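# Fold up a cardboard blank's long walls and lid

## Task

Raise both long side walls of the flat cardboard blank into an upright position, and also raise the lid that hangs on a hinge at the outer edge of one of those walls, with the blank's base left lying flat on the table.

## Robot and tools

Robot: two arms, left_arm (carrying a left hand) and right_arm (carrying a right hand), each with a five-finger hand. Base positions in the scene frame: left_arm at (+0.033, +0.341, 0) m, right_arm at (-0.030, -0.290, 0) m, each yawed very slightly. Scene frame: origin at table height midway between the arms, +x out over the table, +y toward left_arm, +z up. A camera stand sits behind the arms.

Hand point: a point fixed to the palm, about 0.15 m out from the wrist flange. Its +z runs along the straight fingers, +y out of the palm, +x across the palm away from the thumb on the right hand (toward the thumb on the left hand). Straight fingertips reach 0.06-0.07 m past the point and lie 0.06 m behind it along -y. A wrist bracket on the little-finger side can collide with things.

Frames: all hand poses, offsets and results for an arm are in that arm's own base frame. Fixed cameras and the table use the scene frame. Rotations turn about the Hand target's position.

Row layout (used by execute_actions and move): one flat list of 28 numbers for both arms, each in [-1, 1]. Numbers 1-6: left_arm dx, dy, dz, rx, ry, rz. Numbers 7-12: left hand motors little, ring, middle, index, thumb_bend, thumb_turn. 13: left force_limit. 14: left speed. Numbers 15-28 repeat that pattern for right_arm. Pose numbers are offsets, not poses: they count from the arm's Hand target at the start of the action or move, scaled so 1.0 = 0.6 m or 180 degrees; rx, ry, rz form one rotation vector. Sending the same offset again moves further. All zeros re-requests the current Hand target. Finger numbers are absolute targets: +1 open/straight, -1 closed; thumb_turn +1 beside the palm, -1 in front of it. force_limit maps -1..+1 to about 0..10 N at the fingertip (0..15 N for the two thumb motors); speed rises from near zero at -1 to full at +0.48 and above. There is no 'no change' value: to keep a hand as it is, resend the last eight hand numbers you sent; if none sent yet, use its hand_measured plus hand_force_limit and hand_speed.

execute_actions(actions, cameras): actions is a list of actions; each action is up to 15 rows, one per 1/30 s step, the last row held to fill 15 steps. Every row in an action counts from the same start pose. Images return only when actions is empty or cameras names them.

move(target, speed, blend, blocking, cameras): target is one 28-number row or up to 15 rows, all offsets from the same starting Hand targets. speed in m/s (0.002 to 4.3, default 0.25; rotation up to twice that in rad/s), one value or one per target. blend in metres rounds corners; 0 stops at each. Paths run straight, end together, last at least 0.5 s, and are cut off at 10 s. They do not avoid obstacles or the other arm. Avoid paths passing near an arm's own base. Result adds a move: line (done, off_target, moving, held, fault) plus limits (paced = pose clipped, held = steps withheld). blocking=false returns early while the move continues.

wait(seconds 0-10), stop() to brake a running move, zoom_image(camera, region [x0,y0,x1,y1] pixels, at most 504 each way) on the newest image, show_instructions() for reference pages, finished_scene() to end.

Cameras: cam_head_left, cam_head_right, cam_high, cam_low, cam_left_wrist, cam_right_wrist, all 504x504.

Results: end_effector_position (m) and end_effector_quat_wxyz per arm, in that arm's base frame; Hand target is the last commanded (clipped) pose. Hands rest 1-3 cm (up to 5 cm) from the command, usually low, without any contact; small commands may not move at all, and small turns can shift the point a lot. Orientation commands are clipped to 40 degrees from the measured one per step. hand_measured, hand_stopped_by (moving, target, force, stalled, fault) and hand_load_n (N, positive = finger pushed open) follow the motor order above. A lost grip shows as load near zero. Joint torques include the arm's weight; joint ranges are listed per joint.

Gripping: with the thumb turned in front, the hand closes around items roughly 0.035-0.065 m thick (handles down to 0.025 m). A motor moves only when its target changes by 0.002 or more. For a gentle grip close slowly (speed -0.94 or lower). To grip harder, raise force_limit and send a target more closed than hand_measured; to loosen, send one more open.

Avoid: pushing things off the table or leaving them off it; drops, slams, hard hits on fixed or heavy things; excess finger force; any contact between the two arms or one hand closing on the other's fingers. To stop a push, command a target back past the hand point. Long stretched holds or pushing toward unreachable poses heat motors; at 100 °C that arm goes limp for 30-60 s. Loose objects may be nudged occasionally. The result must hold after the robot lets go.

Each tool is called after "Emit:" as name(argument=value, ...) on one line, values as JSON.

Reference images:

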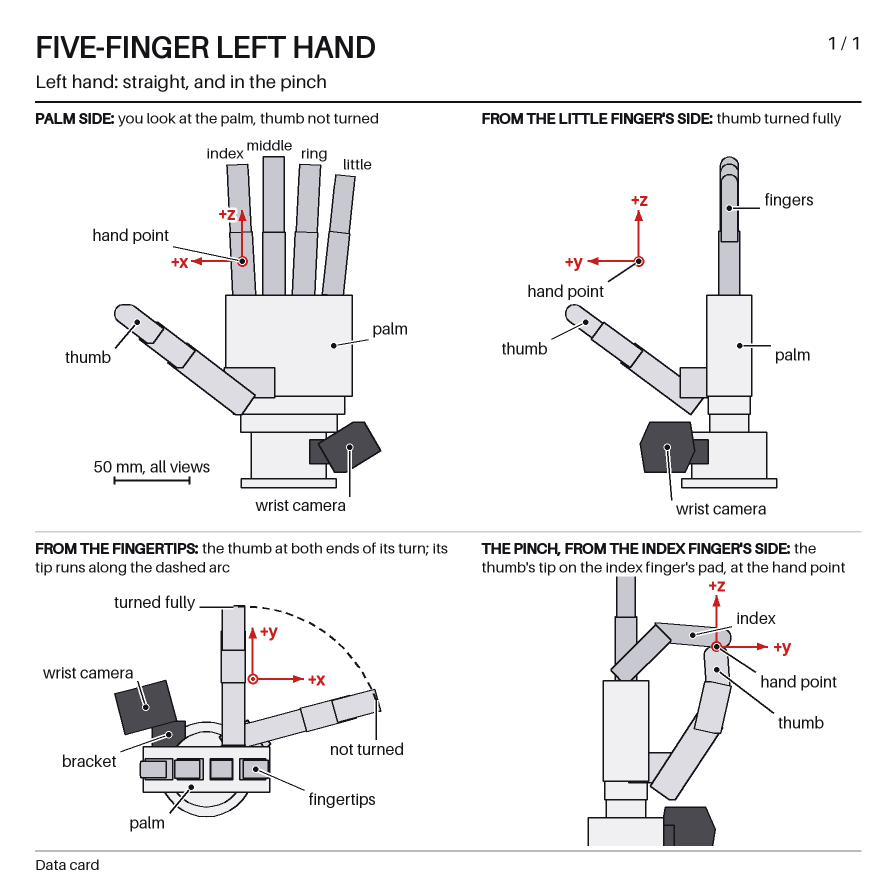

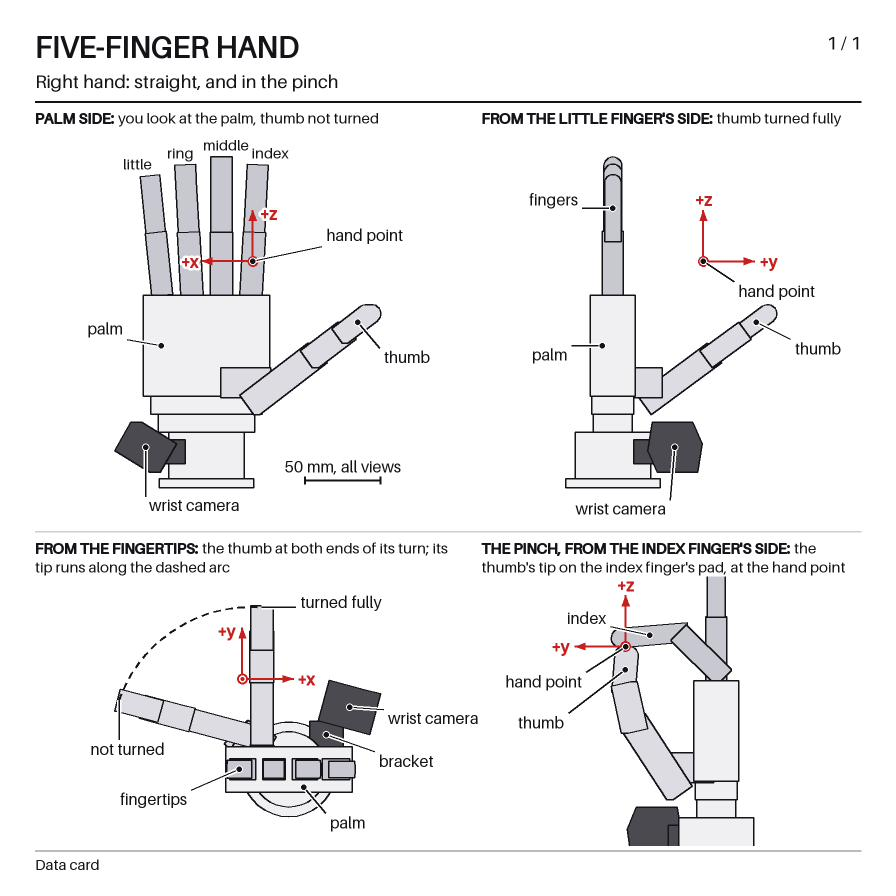

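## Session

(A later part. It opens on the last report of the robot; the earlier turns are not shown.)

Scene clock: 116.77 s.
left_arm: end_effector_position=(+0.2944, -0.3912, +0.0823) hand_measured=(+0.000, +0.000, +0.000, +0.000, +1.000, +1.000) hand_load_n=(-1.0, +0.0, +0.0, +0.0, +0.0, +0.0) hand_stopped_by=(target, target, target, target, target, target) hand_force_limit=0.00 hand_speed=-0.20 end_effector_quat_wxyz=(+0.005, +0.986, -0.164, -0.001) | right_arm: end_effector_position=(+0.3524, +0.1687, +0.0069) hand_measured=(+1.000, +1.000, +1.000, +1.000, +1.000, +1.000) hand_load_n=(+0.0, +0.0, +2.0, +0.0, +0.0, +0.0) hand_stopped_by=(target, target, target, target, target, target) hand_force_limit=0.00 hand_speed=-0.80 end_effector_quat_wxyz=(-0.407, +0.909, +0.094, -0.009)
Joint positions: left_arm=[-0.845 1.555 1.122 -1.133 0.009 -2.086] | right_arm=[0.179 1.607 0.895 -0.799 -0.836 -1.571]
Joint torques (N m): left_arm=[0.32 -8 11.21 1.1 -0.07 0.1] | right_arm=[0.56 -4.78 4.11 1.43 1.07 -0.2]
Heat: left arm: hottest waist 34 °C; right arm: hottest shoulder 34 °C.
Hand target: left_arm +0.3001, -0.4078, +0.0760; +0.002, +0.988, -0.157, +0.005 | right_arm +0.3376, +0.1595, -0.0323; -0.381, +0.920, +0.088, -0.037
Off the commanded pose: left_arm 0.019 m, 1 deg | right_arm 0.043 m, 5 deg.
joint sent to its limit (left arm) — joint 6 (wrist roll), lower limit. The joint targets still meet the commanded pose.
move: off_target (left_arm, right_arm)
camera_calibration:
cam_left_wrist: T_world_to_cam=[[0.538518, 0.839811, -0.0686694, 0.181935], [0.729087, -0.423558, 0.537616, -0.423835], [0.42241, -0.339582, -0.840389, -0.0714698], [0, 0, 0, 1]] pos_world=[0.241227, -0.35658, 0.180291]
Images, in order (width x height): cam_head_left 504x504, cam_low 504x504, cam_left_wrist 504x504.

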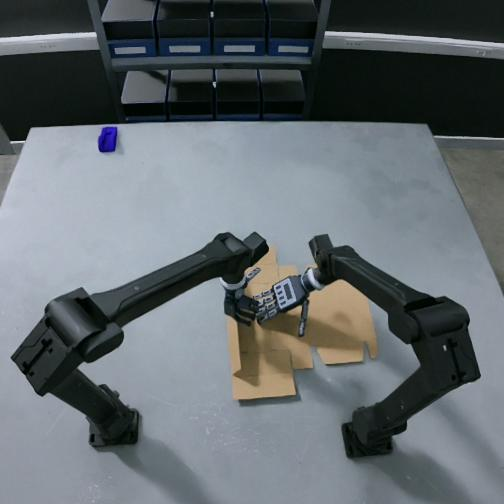

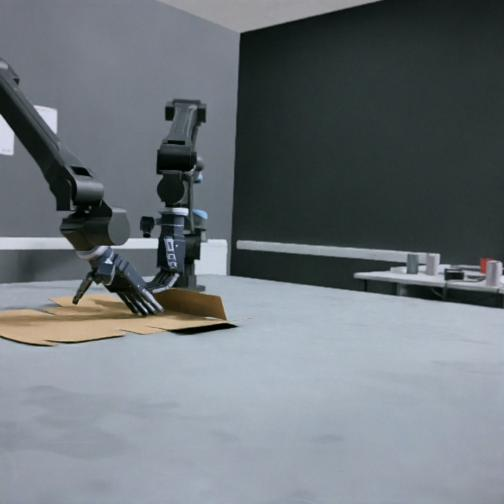

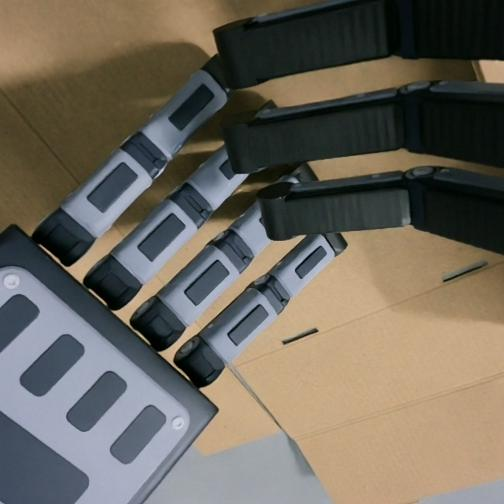

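Emit:
move(target=[[0, 0, 0.008, 0, 0, 0, 0, 0, 0, 0, 1, 1, 0, -0.2, 0.025, 0.001, 0.07, 0, 0, 0, 1, 1, 1, 1, 1, 1, 0, -0.8], [0, 0, 0.008, 0, 0, 0, 0, 0, 0, 0, 1, 1, 0, -0.2, 0.05, -0.143, 0.207, 0, 0, 0, 1, 1, 1, 1, 1, 1, 0, -0.8]], speed=[0.08, 0.12], blend=[0.01, 0], cameras=["cam_low", "cam_left_wrist", "cam_head_left", "cam_right_wrist"])

Emit:
zoom_image(camera="cam_low", region=[130, 230, 260, 330])

Scene clock: 122.03 s.
left_arm: end_effector_position=(+0.2944, -0.3925, +0.0833) hand_measured=(+0.000, +0.000, +0.000, +0.000, +1.000, +1.000) hand_load_n=(-1.0, +0.0, +0.5, +0.0, +0.0, +0.0) hand_stopped_by=(target, target, target, target, target, target) hand_force_limit=0.00 hand_speed=-0.20 end_effector_quat_wxyz=(+0.007, +0.986, -0.164, -0.001) | right_arm: end_effector_position=(+0.3513, +0.0774, +0.0803) hand_measured=(+1.000, +1.000, +1.000, +1.000, +1.000, +1.000) hand_load_n=(+0.0, +0.0, +0.0, +0.0, +0.0, -0.5) hand_stopped_by=(target, target, target, target, target, target) hand_force_limit=0.00 hand_speed=-0.80 end_effector_quat_wxyz=(-0.384, +0.918, +0.079, -0.055)
Joint positions: left_arm=[-0.846 1.555 1.124 -1.133 0.012 -2.086] | right_arm=[-0.024 1.568 1.077 -1.331 -0.764 -1.867]
Joint torques (N m): left_arm=[0.26 -8.41 11.67 0.65 -0.16 0.1] | right_arm=[-0.56 -9.58 9.66 -0.46 -0.48 -0.26]
Heat: left arm: hottest waist 34 °C; right arm: hottest shoulder 34 °C.
Hand target: left_arm +0.3000, -0.4078, +0.0808; +0.002, +0.988, -0.157, +0.005 | right_arm +0.3677, +0.0737, +0.0920; -0.381, +0.920, +0.088, -0.037
Off the commanded pose: left_arm 0.017 m, 1 deg | right_arm 0.020 m, 2 deg.
joint sent to its limit (left arm) — joint 6 (wrist roll), lower limit. The joint targets still meet the commanded pose.
move: off_target (left_arm, right_arm)
camera_calibration:
cam_left_wrist: T_world_to_cam=[[0.53918, 0.839117, -0.0718874, 0.183001], [0.729001, -0.422269, 0.538745, -0.424459], [0.421714, -0.342886, -0.839396, -0.0722506], [0, 0, 0, 1]] pos_world=[0.24123, -0.357569, 0.181184]
cam_right_wrist: T_world_to_cam=[[0.296444, -0.604829, -0.739123, 0.0102742], [-0.728498, -0.643653, 0.234523, 0.289735], [-0.617585, 0.468926, -0.631424, 0.343703], [0, 0, 0, 1]] pos_world=[0.420292, 0.0315314, 0.156667]
Images, in order (width x height): cam_head_left 504x504, cam_low 504x504, cam_left_wrist 504x504, cam_right_wrist 504x504.

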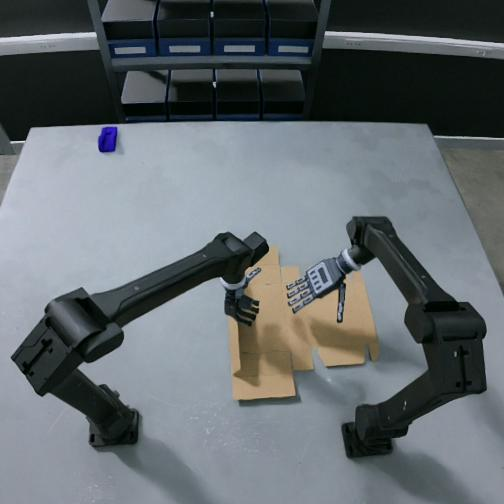

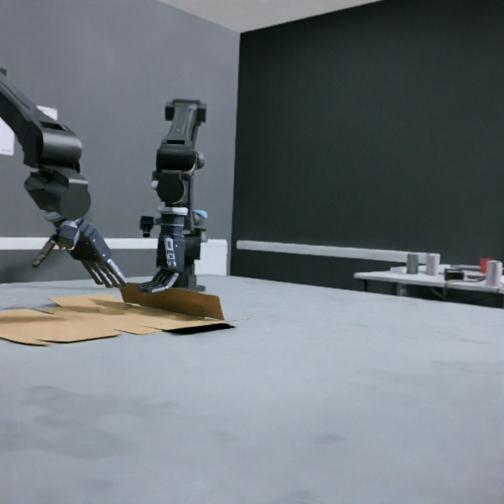

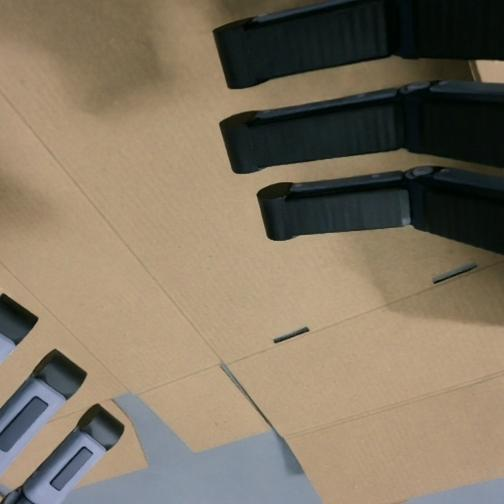

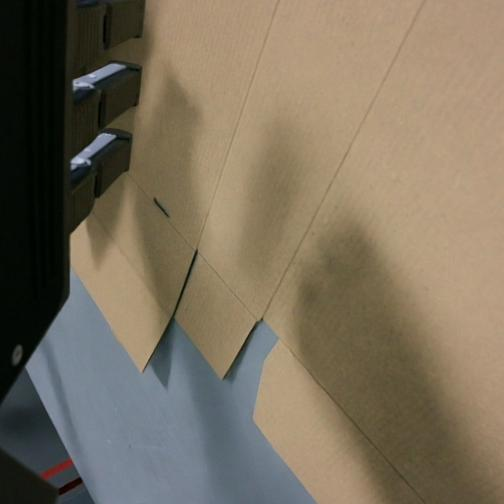

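Scaled by 3.877 from the camera's 504x504 image, which has a finer 720x720 frame.

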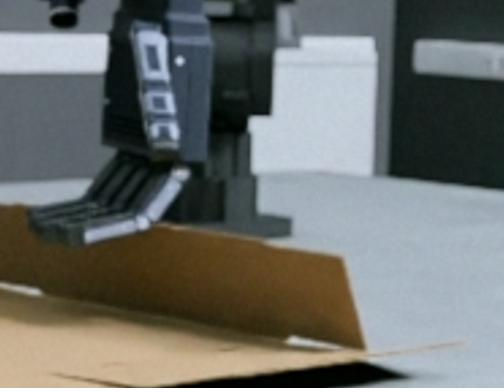

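Emit:
move(target=[[0, 0, 0, 0, 0, 0, 0, 0, 0, 0, 1, 1, 0, -0.2, -0.021, 0.0355, -0.10, 0, 0, 0, 1, 1, 1, 1, 1, 1, 0, -0.8], [0, 0, 0, 0, 0, 0, 0, 0, 0, 0, 1, 1, 0, -0.2, -0.021, 0.0355, -0.203, 0, 0, 0, 1, 1, 1, 1, 1, 1, 0, -0.8]], speed=[0.12, 0.06], blend=[0.01, 0], cameras=["cam_low", "cam_left_wrist", "cam_head_left"])

Emit:
zoom_image(camera="cam_low", region=[130, 230, 260, 330])

Scene clock: 125.27 s.
left_arm: end_effector_position=(+0.2939, -0.3911, +0.0713) hand_measured=(+0.000, +0.000, +0.000, +0.000, +1.000, +1.000) hand_load_n=(+0.0, +0.0, +0.0, +0.0, +0.0, +0.0) hand_stopped_by=(target, target, target, target, target, target) hand_force_limit=0.00 hand_speed=-0.20 end_effector_quat_wxyz=(-0.002, +0.986, -0.164, -0.010) | right_arm: end_effector_position=(+0.3687, +0.1000, +0.0088) hand_measured=(+1.000, +1.000, +1.000, +1.000, +1.000, +1.000) hand_load_n=(+0.0, +0.0, +1.5, +0.0, +0.0, +0.0) hand_stopped_by=(target, target, target, target, target, target) hand_force_limit=0.00 hand_speed=-0.80 end_effector_quat_wxyz=(-0.401, +0.911, +0.094, -0.007)
Joint positions: left_arm=[-0.846 1.581 1.124 -1.133 0.009 -2.086] | right_arm=[0.01 1.651 0.963 -1.001 -0.819 -1.817]
Joint torques (N m): left_arm=[0.32 -9.88 11.71 0.38 -0.05 0.09] | right_arm=[0.85 -5.13 3.99 1.76 0.99 -0.03]
Heat: left arm: hottest waist 34 °C; right arm: hottest shoulder 34 °C.
Hand target: left_arm +0.3000, -0.4078, +0.0809; +0.002, +0.988, -0.157, +0.005 | right_arm +0.3550, +0.0951, -0.0298; -0.381, +0.919, +0.088, -0.037
Off the commanded pose: left_arm 0.020 m, 2 deg | right_arm 0.041 m, 4 deg.
joint sent to its limit (left arm) — joint 6 (wrist roll), lower limit. The joint targets still meet the commanded pose.
move: off_target (left_arm, right_arm)
camera_calibration:
cam_left_wrist: T_world_to_cam=[[0.538142, 0.840544, -0.0623601, 0.181369], [0.73691, -0.433298, 0.51886, -0.422304], [0.409105, -0.325174, -0.852581, -0.0700721], [0, 0, 0, 1]] pos_world=[0.242265, -0.358218, 0.170685]
Images, in order (width x height): cam_head_left 504x504, cam_low 504x504, cam_left_wrist 504x504.

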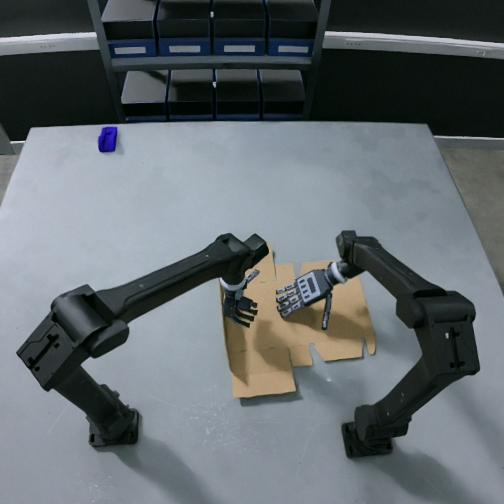

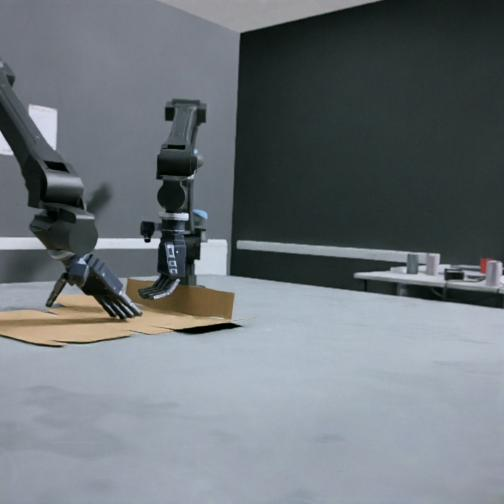

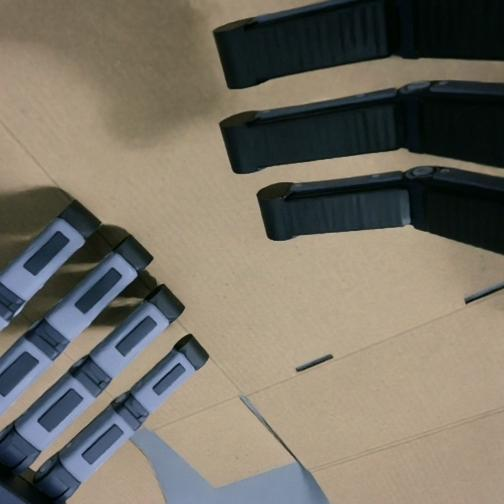

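Scaled by 3.877 from the camera's 504x504 image, which has a finer 720x720 frame.

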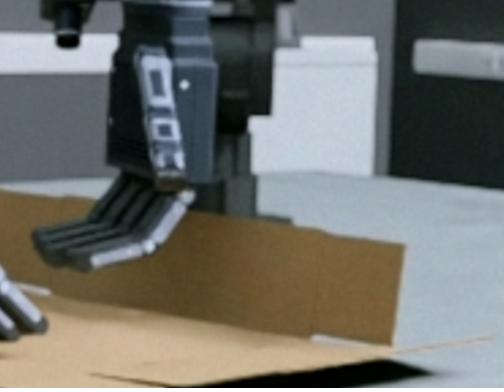

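Emit:
move(target=[[0, -0.02, 0.12, 0, 0, 0, 0, 0, 0, 0, 1, 1, 0, -0.2, 0, 0, 0.04, 0, 0, 0, 1, 1, 1, 1, 1, 1, 0, -0.8]], speed=[0.12], cameras=["cam_low", "cam_left_wrist", "cam_head_left"])

Emit:
zoom_image(camera="cam_low", region=[130, 230, 260, 330])

Scene clock: 127.50 s.
left_arm: end_effector_position=(+0.2942, -0.3995, +0.1179) hand_measured=(+0.000, +0.000, +0.000, +0.000, +1.000, +1.000) hand_load_n=(+0.0, +0.0, +0.0, +0.0, +0.0, +0.0) hand_stopped_by=(target, target, target, target, target, target) hand_force_limit=0.00 hand_speed=-0.20 end_effector_quat_wxyz=(-0.015, +0.985, -0.169, -0.027) | right_arm: end_effector_position=(+0.3670, +0.0996, +0.0099) hand_measured=(+1.000, +1.000, +1.000, +1.000, +1.000, +1.000) hand_load_n=(+0.0, +0.0, +1.0, +0.0, +0.0, +0.0) hand_stopped_by=(target, target, target, target, target, target) hand_force_limit=0.00 hand_speed=-0.80 end_effector_quat_wxyz=(-0.400, +0.912, +0.092, -0.010)
Joint positions: left_arm=[-0.856 1.576 1.256 -1.31 0.011 -2.086] | right_arm=[0.01 1.648 0.963 -1.009 -0.817 -1.817]
Joint torques (N m): left_arm=[0.21 -13.68 13.64 -0.06 0.11 0.1] | right_arm=[0.85 -7.71 5.6 -0.27 0.93 -0.03]
Heat: left arm: hottest waist 34 °C; right arm: hottest shoulder 34 °C.
Hand target: left_arm +0.3000, -0.4199, +0.1529; +0.002, +0.988, -0.157, +0.005 | right_arm +0.3550, +0.0951, -0.0058; -0.381, +0.920, +0.088, -0.037
Off the commanded pose: left_arm 0.041 m, 4 deg | right_arm 0.020 m, 4 deg.
joint sent to its limit (left arm) — joint 6 (wrist roll), lower limit. The joint targets still meet the commanded pose.
move: off_target (left_arm, right_arm)
camera_calibration:
cam_left_wrist: T_world_to_cam=[[0.544799, 0.836889, -0.0530145, 0.186617], [0.746765, -0.455425, 0.484696, -0.458066], [0.381493, -0.303651, -0.873074, -0.0140516], [0, 0, 0, 1]] pos_world=[0.245759, -0.369059, 0.219648]
Images, in order (width x height): cam_head_left 504x504, cam_low 504x504, cam_left_wrist 504x504.

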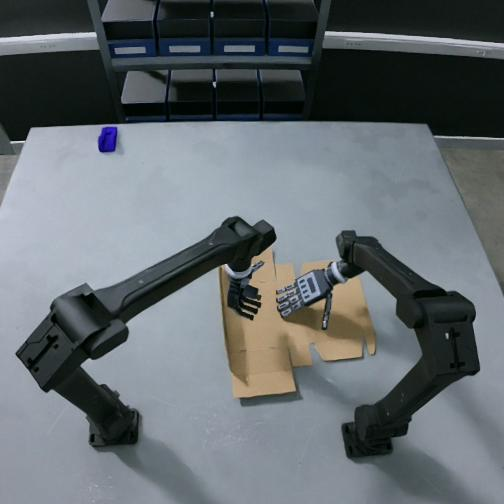

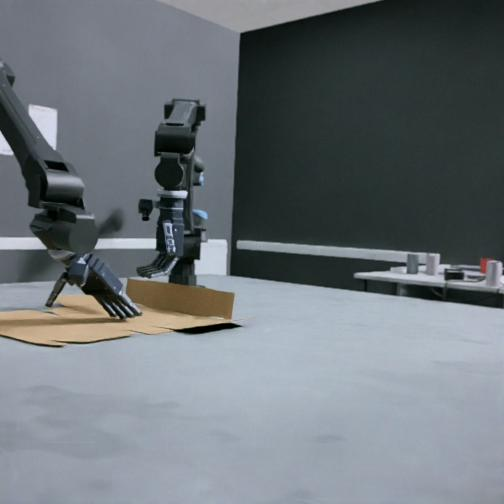

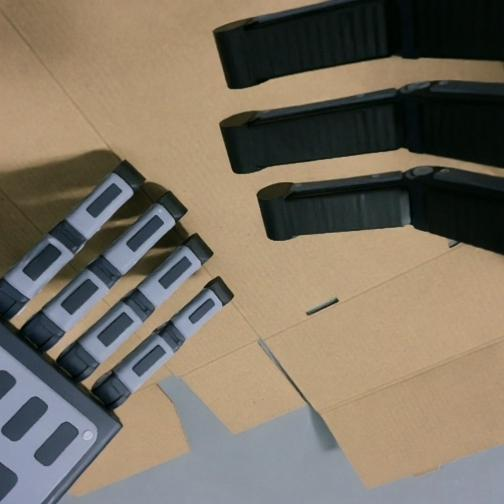

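Scaled by 3.877 from the camera's 504x504 image, which has a finer 720x720 frame.

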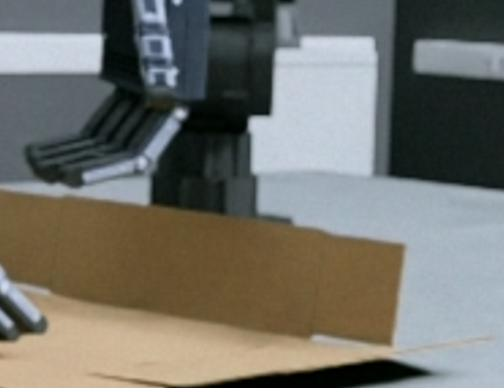

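Emit:
zoom_image(camera="cam_head_left", region=[200, 235, 400, 415])

Scaled by 2.520 from the camera's 504x504 image, which has a finer 720x720 frame.

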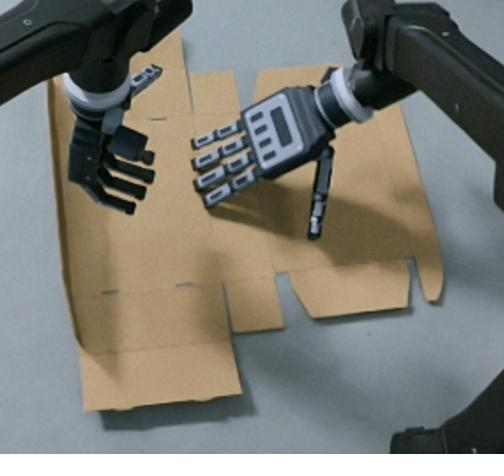

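Emit:
move(target=[[0, 0.0165, 0.062, 0, 0, 0, 1, 1, 1, 1, 1, 1, 0, 0, 0.008, -0.025, 0.21, 0, 0, 0, 1, 1, 1, 1, 1, 1, 0, -0.8], [0, 0.1, 0.062, 0, 0, -0.622, 1, 1, 1, 1, 1, 1, 0, 0, 0.0083, -0.192, 0.243, -0.219, 0.180, -0.5286, 1, 1, 1, 1, 1, 1, 0, -0.8], [-0.0083, 0.1232, -0.038, 0.158, 0.313, 0.833, 1, 1, 1, 1, 1, 1, 0, 0, 0.071, -0.355, 0.176, 0.0448, -0.365, 0.886, 1, 1, 1, 1, 1, 1, 0, -0.8], [-0.0083, 0.1232, -0.15, 0.158, 0.313, 0.833, 1, 1, 1, 1, 1, 1, 0, 0, 0.071, -0.355, 0.12, 0.0448, -0.365, 0.886, 0, 0, 0, 0, 1, 1, 0, -0.2]], speed=[0.2, 0.4, 0.4, 0.15], blend=[0.02, 0.02, 0.01, 0], cameras=["all"])

Scene clock: 140.03 s.
left_arm: end_effector_position=(+0.2867, -0.3479, +0.0642) hand_measured=(+1.000, +1.000, +1.000, +1.000, +1.000, +1.000) hand_load_n=(+0.0, +0.0, +0.0, +0.0, +0.0, +0.0) hand_stopped_by=(target, target, target, target, target, target) hand_force_limit=0.00 hand_speed=0.00 end_effector_quat_wxyz=(-0.131, +0.292, +0.877, -0.359) | right_arm: end_effector_position=(+0.3998, -0.1143, +0.0739) hand_measured=(+0.000, +0.000, +0.000, +0.000, +1.000, +1.000) hand_load_n=(+0.0, +0.0, +0.0, +0.0, +0.0, +0.0) hand_stopped_by=(target, target, target, target, target, target) hand_force_limit=0.00 hand_speed=-0.20 end_effector_quat_wxyz=(+0.006, -0.037, +0.999, -0.003)
Joint positions: left_arm=[-0.668 1.696 1.206 -1.082 0.783 1.547] | right_arm=[-0.441 1.513 1.05 -1.094 0 1.056]
Joint torques (N m): left_arm=[2.67 -12.34 8.14 0.92 0.59 0.23] | right_arm=[-0.85 -8.23 6.83 0.66 -0.07 0.06]
Heat: left arm: hottest elbow 35 °C; right arm: hottest shoulder 34 °C.
Hand target: left_arm +0.2950, -0.3459, +0.0629; -0.121, +0.294, +0.876, -0.363 | right_arm +0.3976, -0.1180, +0.0662; +0.000, -0.026, +1.000, +0.000
Off the commanded pose: left_arm 0.009 m, 1 deg | right_arm 0.009 m, 1 deg.
move: done
camera_calibration:
cam_left_wrist: T_world_to_cam=[[-0.620869, -0.442635, 0.64699, -0.011131], [-0.350231, 0.895007, 0.276225, 0.39483], [-0.701328, -0.0550961, -0.710707, 0.34407], [0, 0, 0, 1]] pos_world=[0.372677, -0.339346, 0.142673]
cam_right_wrist: T_world_to_cam=[[-0.279609, 0.958439, -0.0566843, 0.23375], [0.821286, 0.269342, 0.502935, -0.332045], [0.4973, 0.0940713, -0.862463, -0.0119922], [0, 0, 0, 1]] pos_world=[0.344027, -0.133473, 0.169904]

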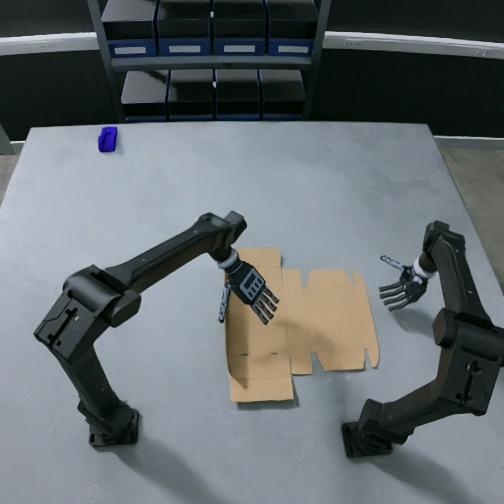

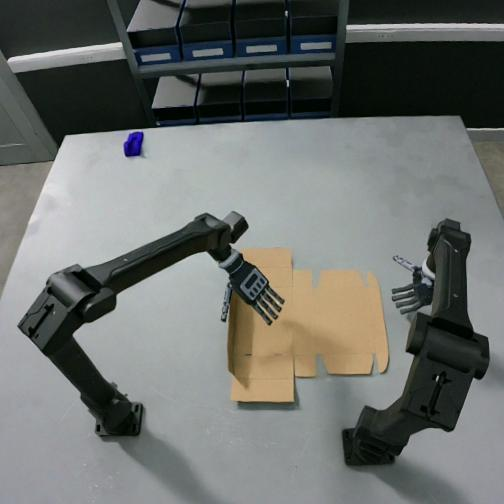

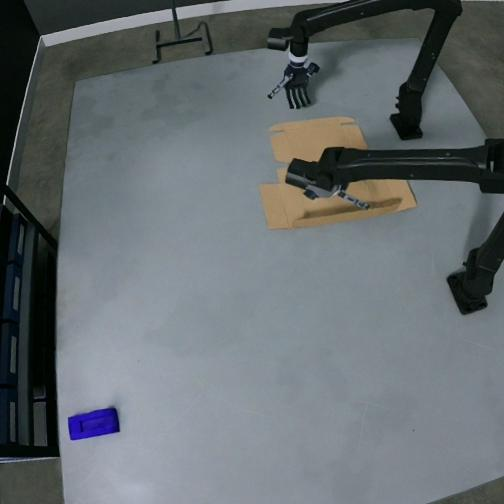

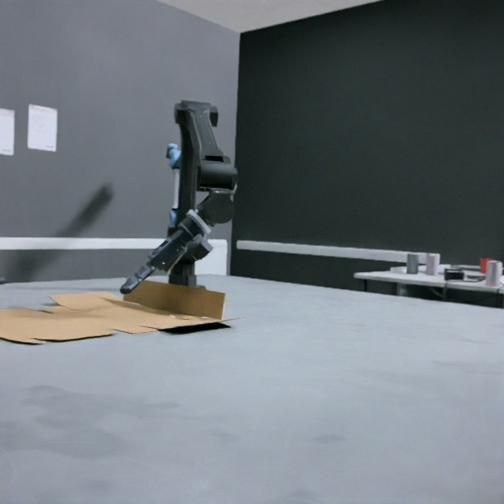

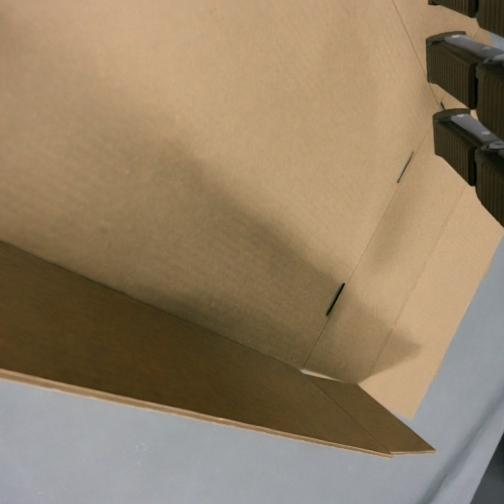

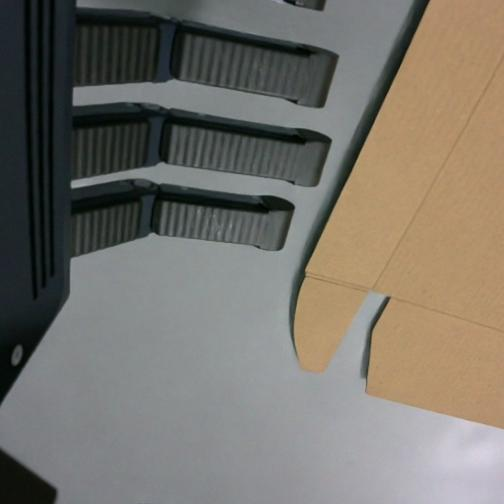

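Emit:
zoom_image(camera="cam_head_left", region=[200, 235, 400, 415])

Emit:
zoom_image(camera="cam_right_wrist", region=[200, 0, 450, 250])

Emit:
zoom_image(camera="cam_low", region=[0, 250, 250, 350])

Scaled by 2.520 from the camera's 504x504 image, which has a finer 720x720 frame.

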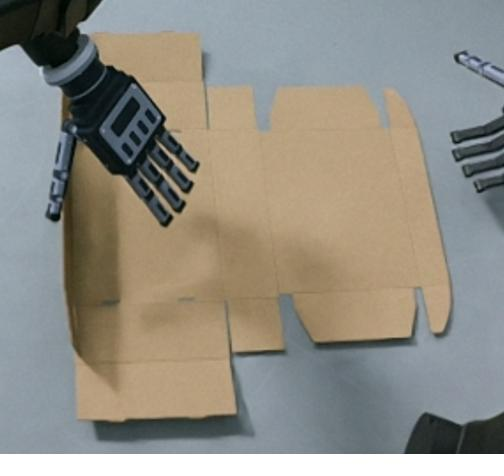

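Scaled by 2.016 from the camera's 504x504 image, which has a finer 720x720 frame.

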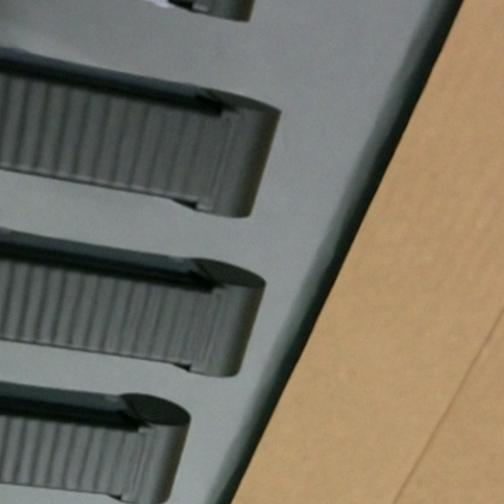

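Scaled by 2.016 from the camera's 504x504 image, which has a finer 720x720 frame.

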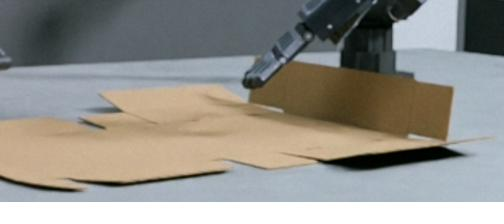

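Emit:
move(target=[[0, 0, 0, 0, 0, 0, 1, 1, 1, 1, -1, -1, 0, 0, -0.053, -0.028, 0, 0, 0, -0.039, 0, 0, 0, 0, 1, 1, 0, -0.2], [0, 0, -0.14, 0, 0, 0, 1, 1, 1, 1, -1, -1, 0, 0, -0.053, -0.028, -0.06, 0, 0, -0.039, 0, 0, 0, 0, 1, 1, 0, -0.2], [0, 0, -0.14, 0, 0, 0, 1, 1, 1, 1, -1, -1, 0, 0, -0.053, 0.02, -0.06, 0, 0, -0.039, 0, 0, 0, 0, 1, 1, 0, -0.2]], speed=[0.1, 0.06, 0.05], cameras=["all"])

Emit:
zoom_image(camera="cam_right_wrist", region=[200, 0, 450, 250])

Emit:
zoom_image(camera="cam_low", region=[0, 200, 250, 350])

Scene clock: 148.07 s.
left_arm: end_effector_position=(+0.2935, -0.3636, +0.0368) hand_measured=(+1.000, +1.000, +1.000, +1.000, -1.000, +0.430) hand_load_n=(+0.0, +0.0, +0.0, +0.0, -5.5, +3.0) hand_stopped_by=(target, target, target, target, target, force) hand_force_limit=0.00 hand_speed=0.00 end_effector_quat_wxyz=(-0.103, +0.298, +0.864, -0.392) | right_arm: end_effector_position=(+0.3668, -0.1116, +0.0342) hand_measured=(+0.000, +0.000, +0.000, +0.000, +1.000, +1.000) hand_load_n=(+0.0, +0.0, -2.0, +0.5, +0.0, +0.0) hand_stopped_by=(target, target, target, target, target, target) hand_force_limit=0.00 hand_speed=-0.20 end_effector_quat_wxyz=(+0.002, +0.033, +0.999, -0.001)
Joint positions: left_arm=[-0.666 1.723 1.149 -0.91 0.832 1.53] | right_arm=[-0.471 1.476 0.889 -0.979 0 1.166]
Joint torques (N m): left_arm=[2.37 -6.83 4.75 2.17 -1.15 0.45] | right_arm=[1.08 -8.23 5.91 0.66 -0.08 0.12]
Heat: left arm: hottest waist 34 °C; right arm: hottest shoulder 34 °C.
Hand target: left_arm +0.2950, -0.3460, -0.0211; -0.121, +0.294, +0.876, -0.363 | right_arm +0.3658, -0.1060, +0.0302; +0.000, +0.035, +0.999, +0.000
Off the commanded pose: left_arm 0.061 m, 4 deg | right_arm 0.007 m, 0 deg.
move: off_target (left_arm)
camera_calibration:
cam_left_wrist: T_world_to_cam=[[-0.6353, -0.393671, 0.664392, 0.0251652], [-0.367954, 0.910689, 0.187765, 0.432926], [-0.678972, -0.125178, -0.723414, 0.296972], [0, 0, 0, 1]] pos_world=[0.37692, -0.34718, 0.116825]
cam_right_wrist: T_world_to_cam=[[-0.143154, 0.988437, -0.0499898, 0.172678], [0.854758, 0.148939, 0.497199, -0.311129], [0.498895, 0.0284471, -0.866195, -0.0379058], [0, 0, 0, 1]] pos_world=[0.30957, -0.123263, 0.130491]

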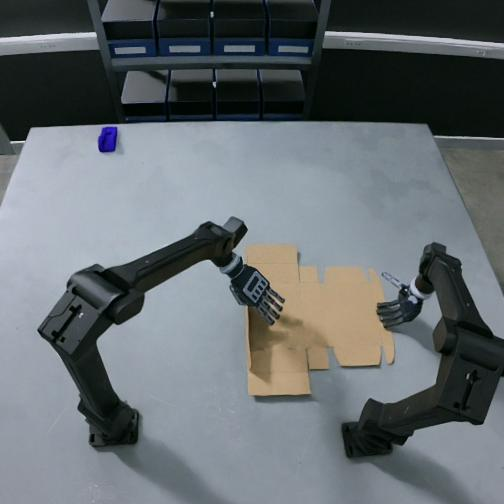

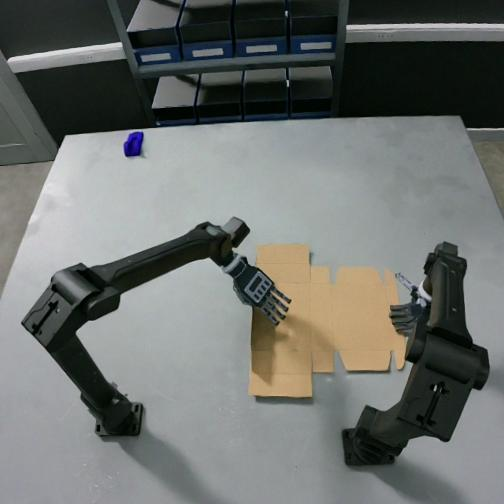

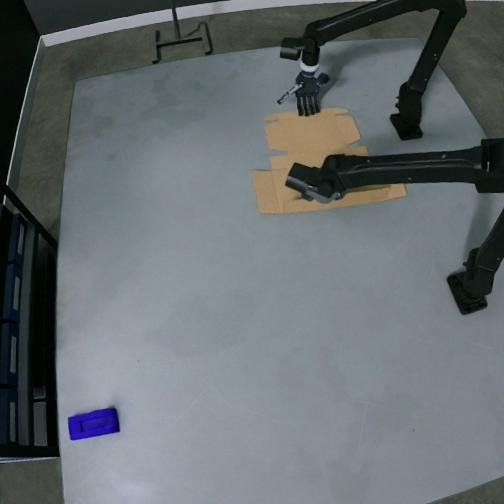

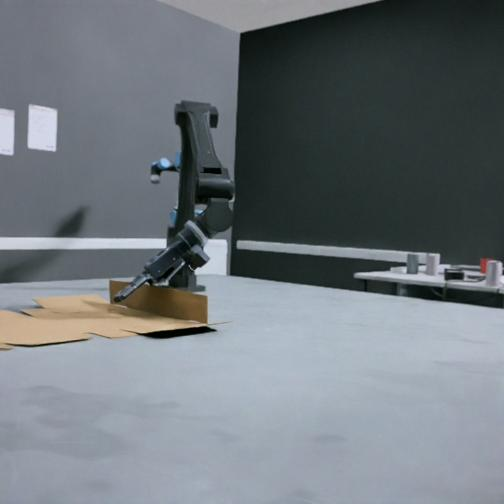

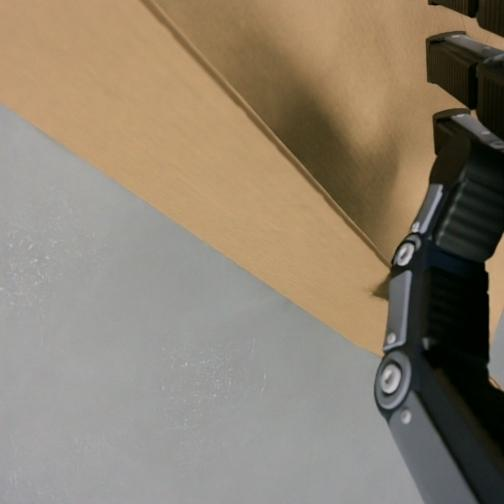

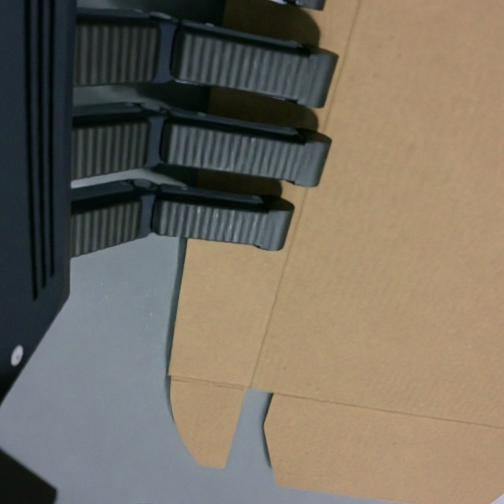

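Scaled by 2.016 from the camera's 504x504 image, which has a finer 720x720 frame.

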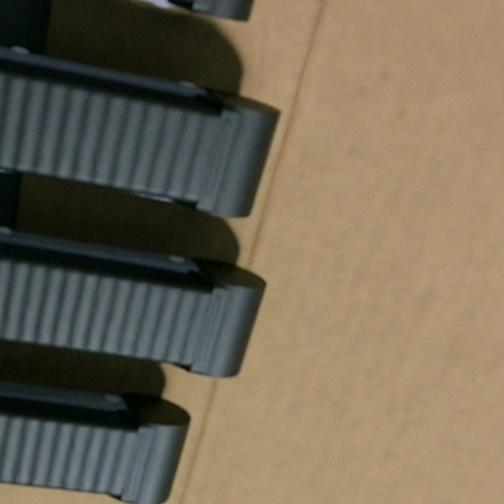

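Scaled by 2.016 from the camera's 504x504 image, which has a finer 720x720 frame.

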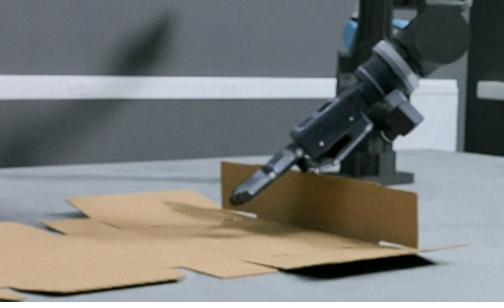

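Emit:
zoom_image(camera="cam_left_wrist", region=[252, 100, 504, 504])

Emit:
zoom_image(camera="cam_low", region=[90, 230, 240, 340])

Emit:
zoom_image(camera="cam_head_left", region=[220, 210, 420, 410])

Scaled by 1.248 from the camera's 504x504 image, which has a finer 720x720 frame.

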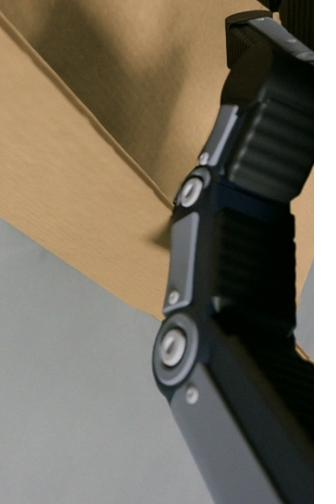

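Scaled by 3.360 from the camera's 504x504 image, which has a finer 720x720 frame.

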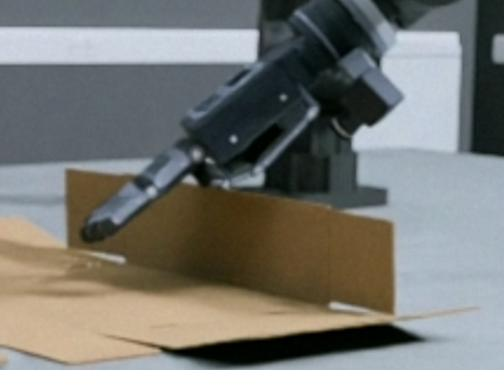

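Scaled by 2.520 from the camera's 504x504 image, which has a finer 720x720 frame.

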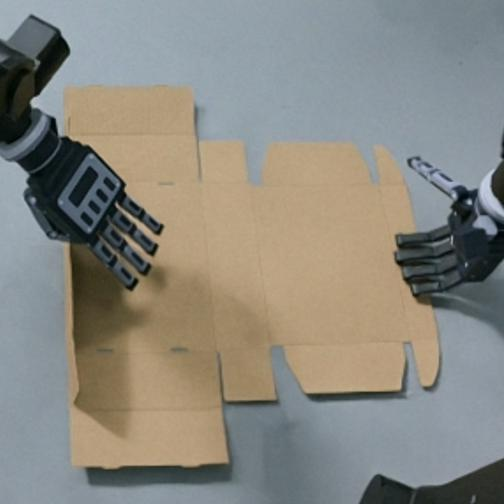

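Emit:
move(target=[[0, 0, 0.285, 0, 0, 0, 1, 1, 1, 1, -1, -1, 0, 0, 0, -0.01, 0.075, 0, 0, 0, 0, 0, 0, 0, 1, 1, 0, -0.2], [0, 0, 0.30, 0.2127, 0.2824, 0.3537, 1, 1, 1, 1, -0.97, -0.97, 0.2, 0.2, 0, -0.115, 0.0667, 0, 0, 0, 0, 0, 0, 0, 1, 1, 0, -0.2], [-0.0083, -0.182, 0.302, 0.4254, 0.5648, 0.7074, 1, 1, 1, 1, -0.97, -0.97, 0.2, 0.2, 0, -0.115, 0.0015, 0, 0, 0, 0, 0, 0, 0, 1, 1, 0, -0.2], [-0.0083, -0.182, 0.302, 0.4254, 0.5648, 0.7074, 1, 1, 1, 1, -0.97, -0.97, 0.2, 0.2, 0, 0.018, 0.0015, 0, 0, 0, 0, 0, 0, 0, 1, 1, 0, -0.2]], speed=[0.15, 0.4, 0.4, 0.06], blend=[0.0, 0.0, 0.0, 0], cameras=["all"])

Scene clock: 161.73 s.
left_arm: end_effector_position=(+0.2954, -0.4520, +0.1475) hand_measured=(+1.000, +1.000, +1.000, +1.000, -0.968, -0.870) hand_load_n=(+0.0, +0.0, +0.0, +0.0, +9.0, +9.0) hand_stopped_by=(target, target, target, target, target, force) hand_force_limit=0.20 hand_speed=0.20 end_effector_quat_wxyz=(+0.360, +0.878, -0.288, -0.133) | right_arm: end_effector_position=(+0.3651, -0.0993, +0.0324) hand_measured=(+0.000, +0.000, +0.000, +0.000, +1.000, +1.000) hand_load_n=(+0.5, +0.0, -0.5, +0.0, +0.0, +0.0) hand_stopped_by=(target, target, target, target, target, target) hand_force_limit=0.00 hand_speed=-0.20 end_effector_quat_wxyz=(-0.002, +0.033, +0.999, +0.001)
Joint positions: left_arm=[-0.652 1.715 1.228 -1.103 0.787 -1.58] | right_arm=[-0.443 1.468 0.874 -0.982 0 1.193]
Joint torques (N m): left_arm=[0.62 -14.86 7.53 0.9 0.49 -0.05] | right_arm=[0.97 -8.35 6.12 0.68 -0.1 0.12]
Heat: left arm: hottest waist 34 °C; right arm: hottest shoulder 34 °C.
Hand target: left_arm +0.2901, -0.4551, +0.1599; +0.363, +0.876, -0.293, -0.121 | right_arm +0.3657, -0.0952, +0.0311; +0.000, +0.035, +0.999, +0.000
Off the commanded pose: left_arm 0.014 m, 2 deg | right_arm 0.004 m, 0 deg.
move: off_target (left_arm); target 2's new numbers were sent with left_arm's hand 0.011 m and 1 deg from that target
camera_calibration:
cam_left_wrist: T_world_to_cam=[[0.561167, 0.382831, -0.733848, 0.121837], [0.826957, -0.296938, 0.477462, -0.448167], [-0.0351202, -0.874796, -0.483216, -0.19719], [0, 0, 0, 1]] pos_world=[0.295319, -0.352222, 0.208107]
cam_right_wrist: T_world_to_cam=[[-0.144236, 0.988496, -0.0455164, 0.160563], [0.858461, 0.147875, 0.491098, -0.311914], [0.492179, 0.0317598, -0.869914, -0.0359915], [0, 0, 0, 1]] pos_world=[0.30864, -0.111449, 0.129179]

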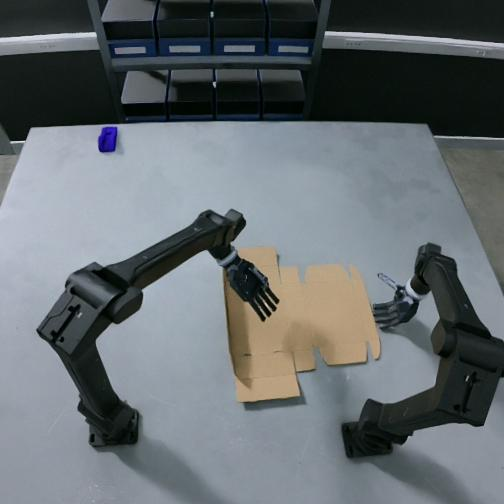

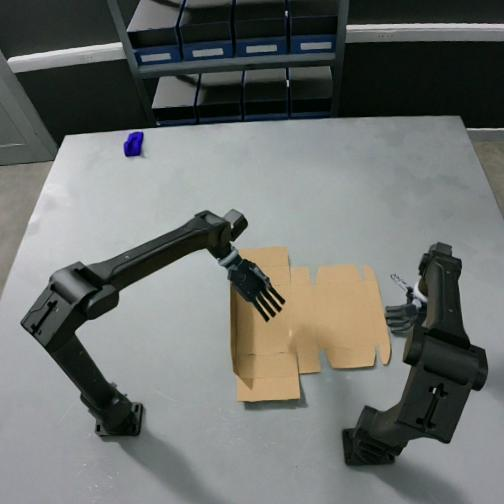

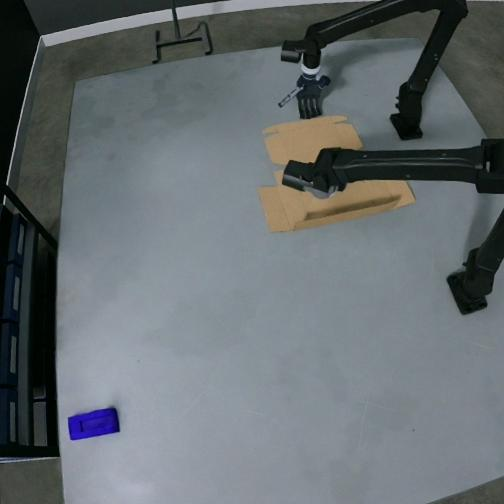

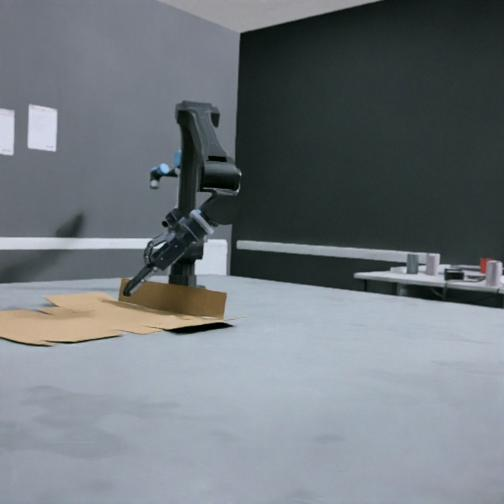

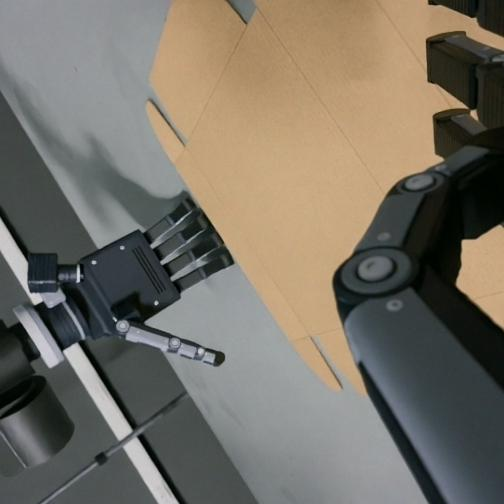

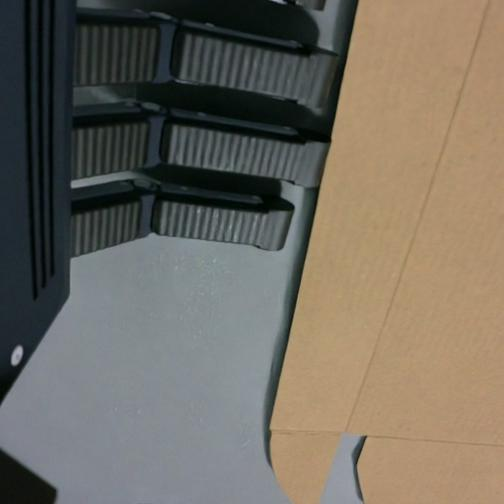

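Emit:
zoom_image(camera="cam_head_left", region=[200, 225, 400, 425])

Emit:
zoom_image(camera="cam_left_wrist", region=[120, 150, 320, 350])

Scaled by 2.520 from the camera's 504x504 image, which has a finer 720x720 frame.

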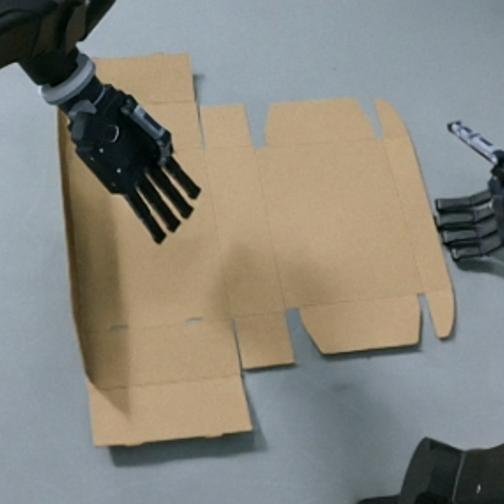

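Scaled by 2.520 from the camera's 504x504 image, which has a finer 720x720 frame.

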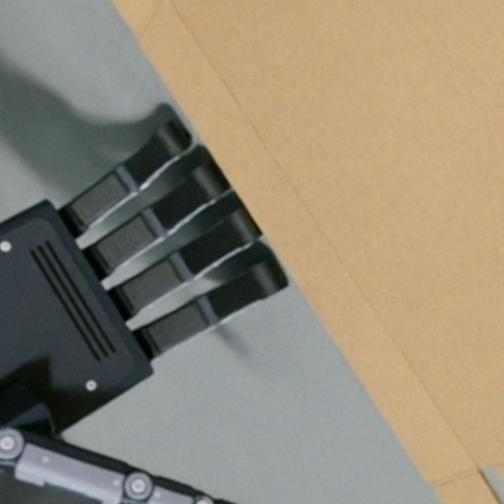

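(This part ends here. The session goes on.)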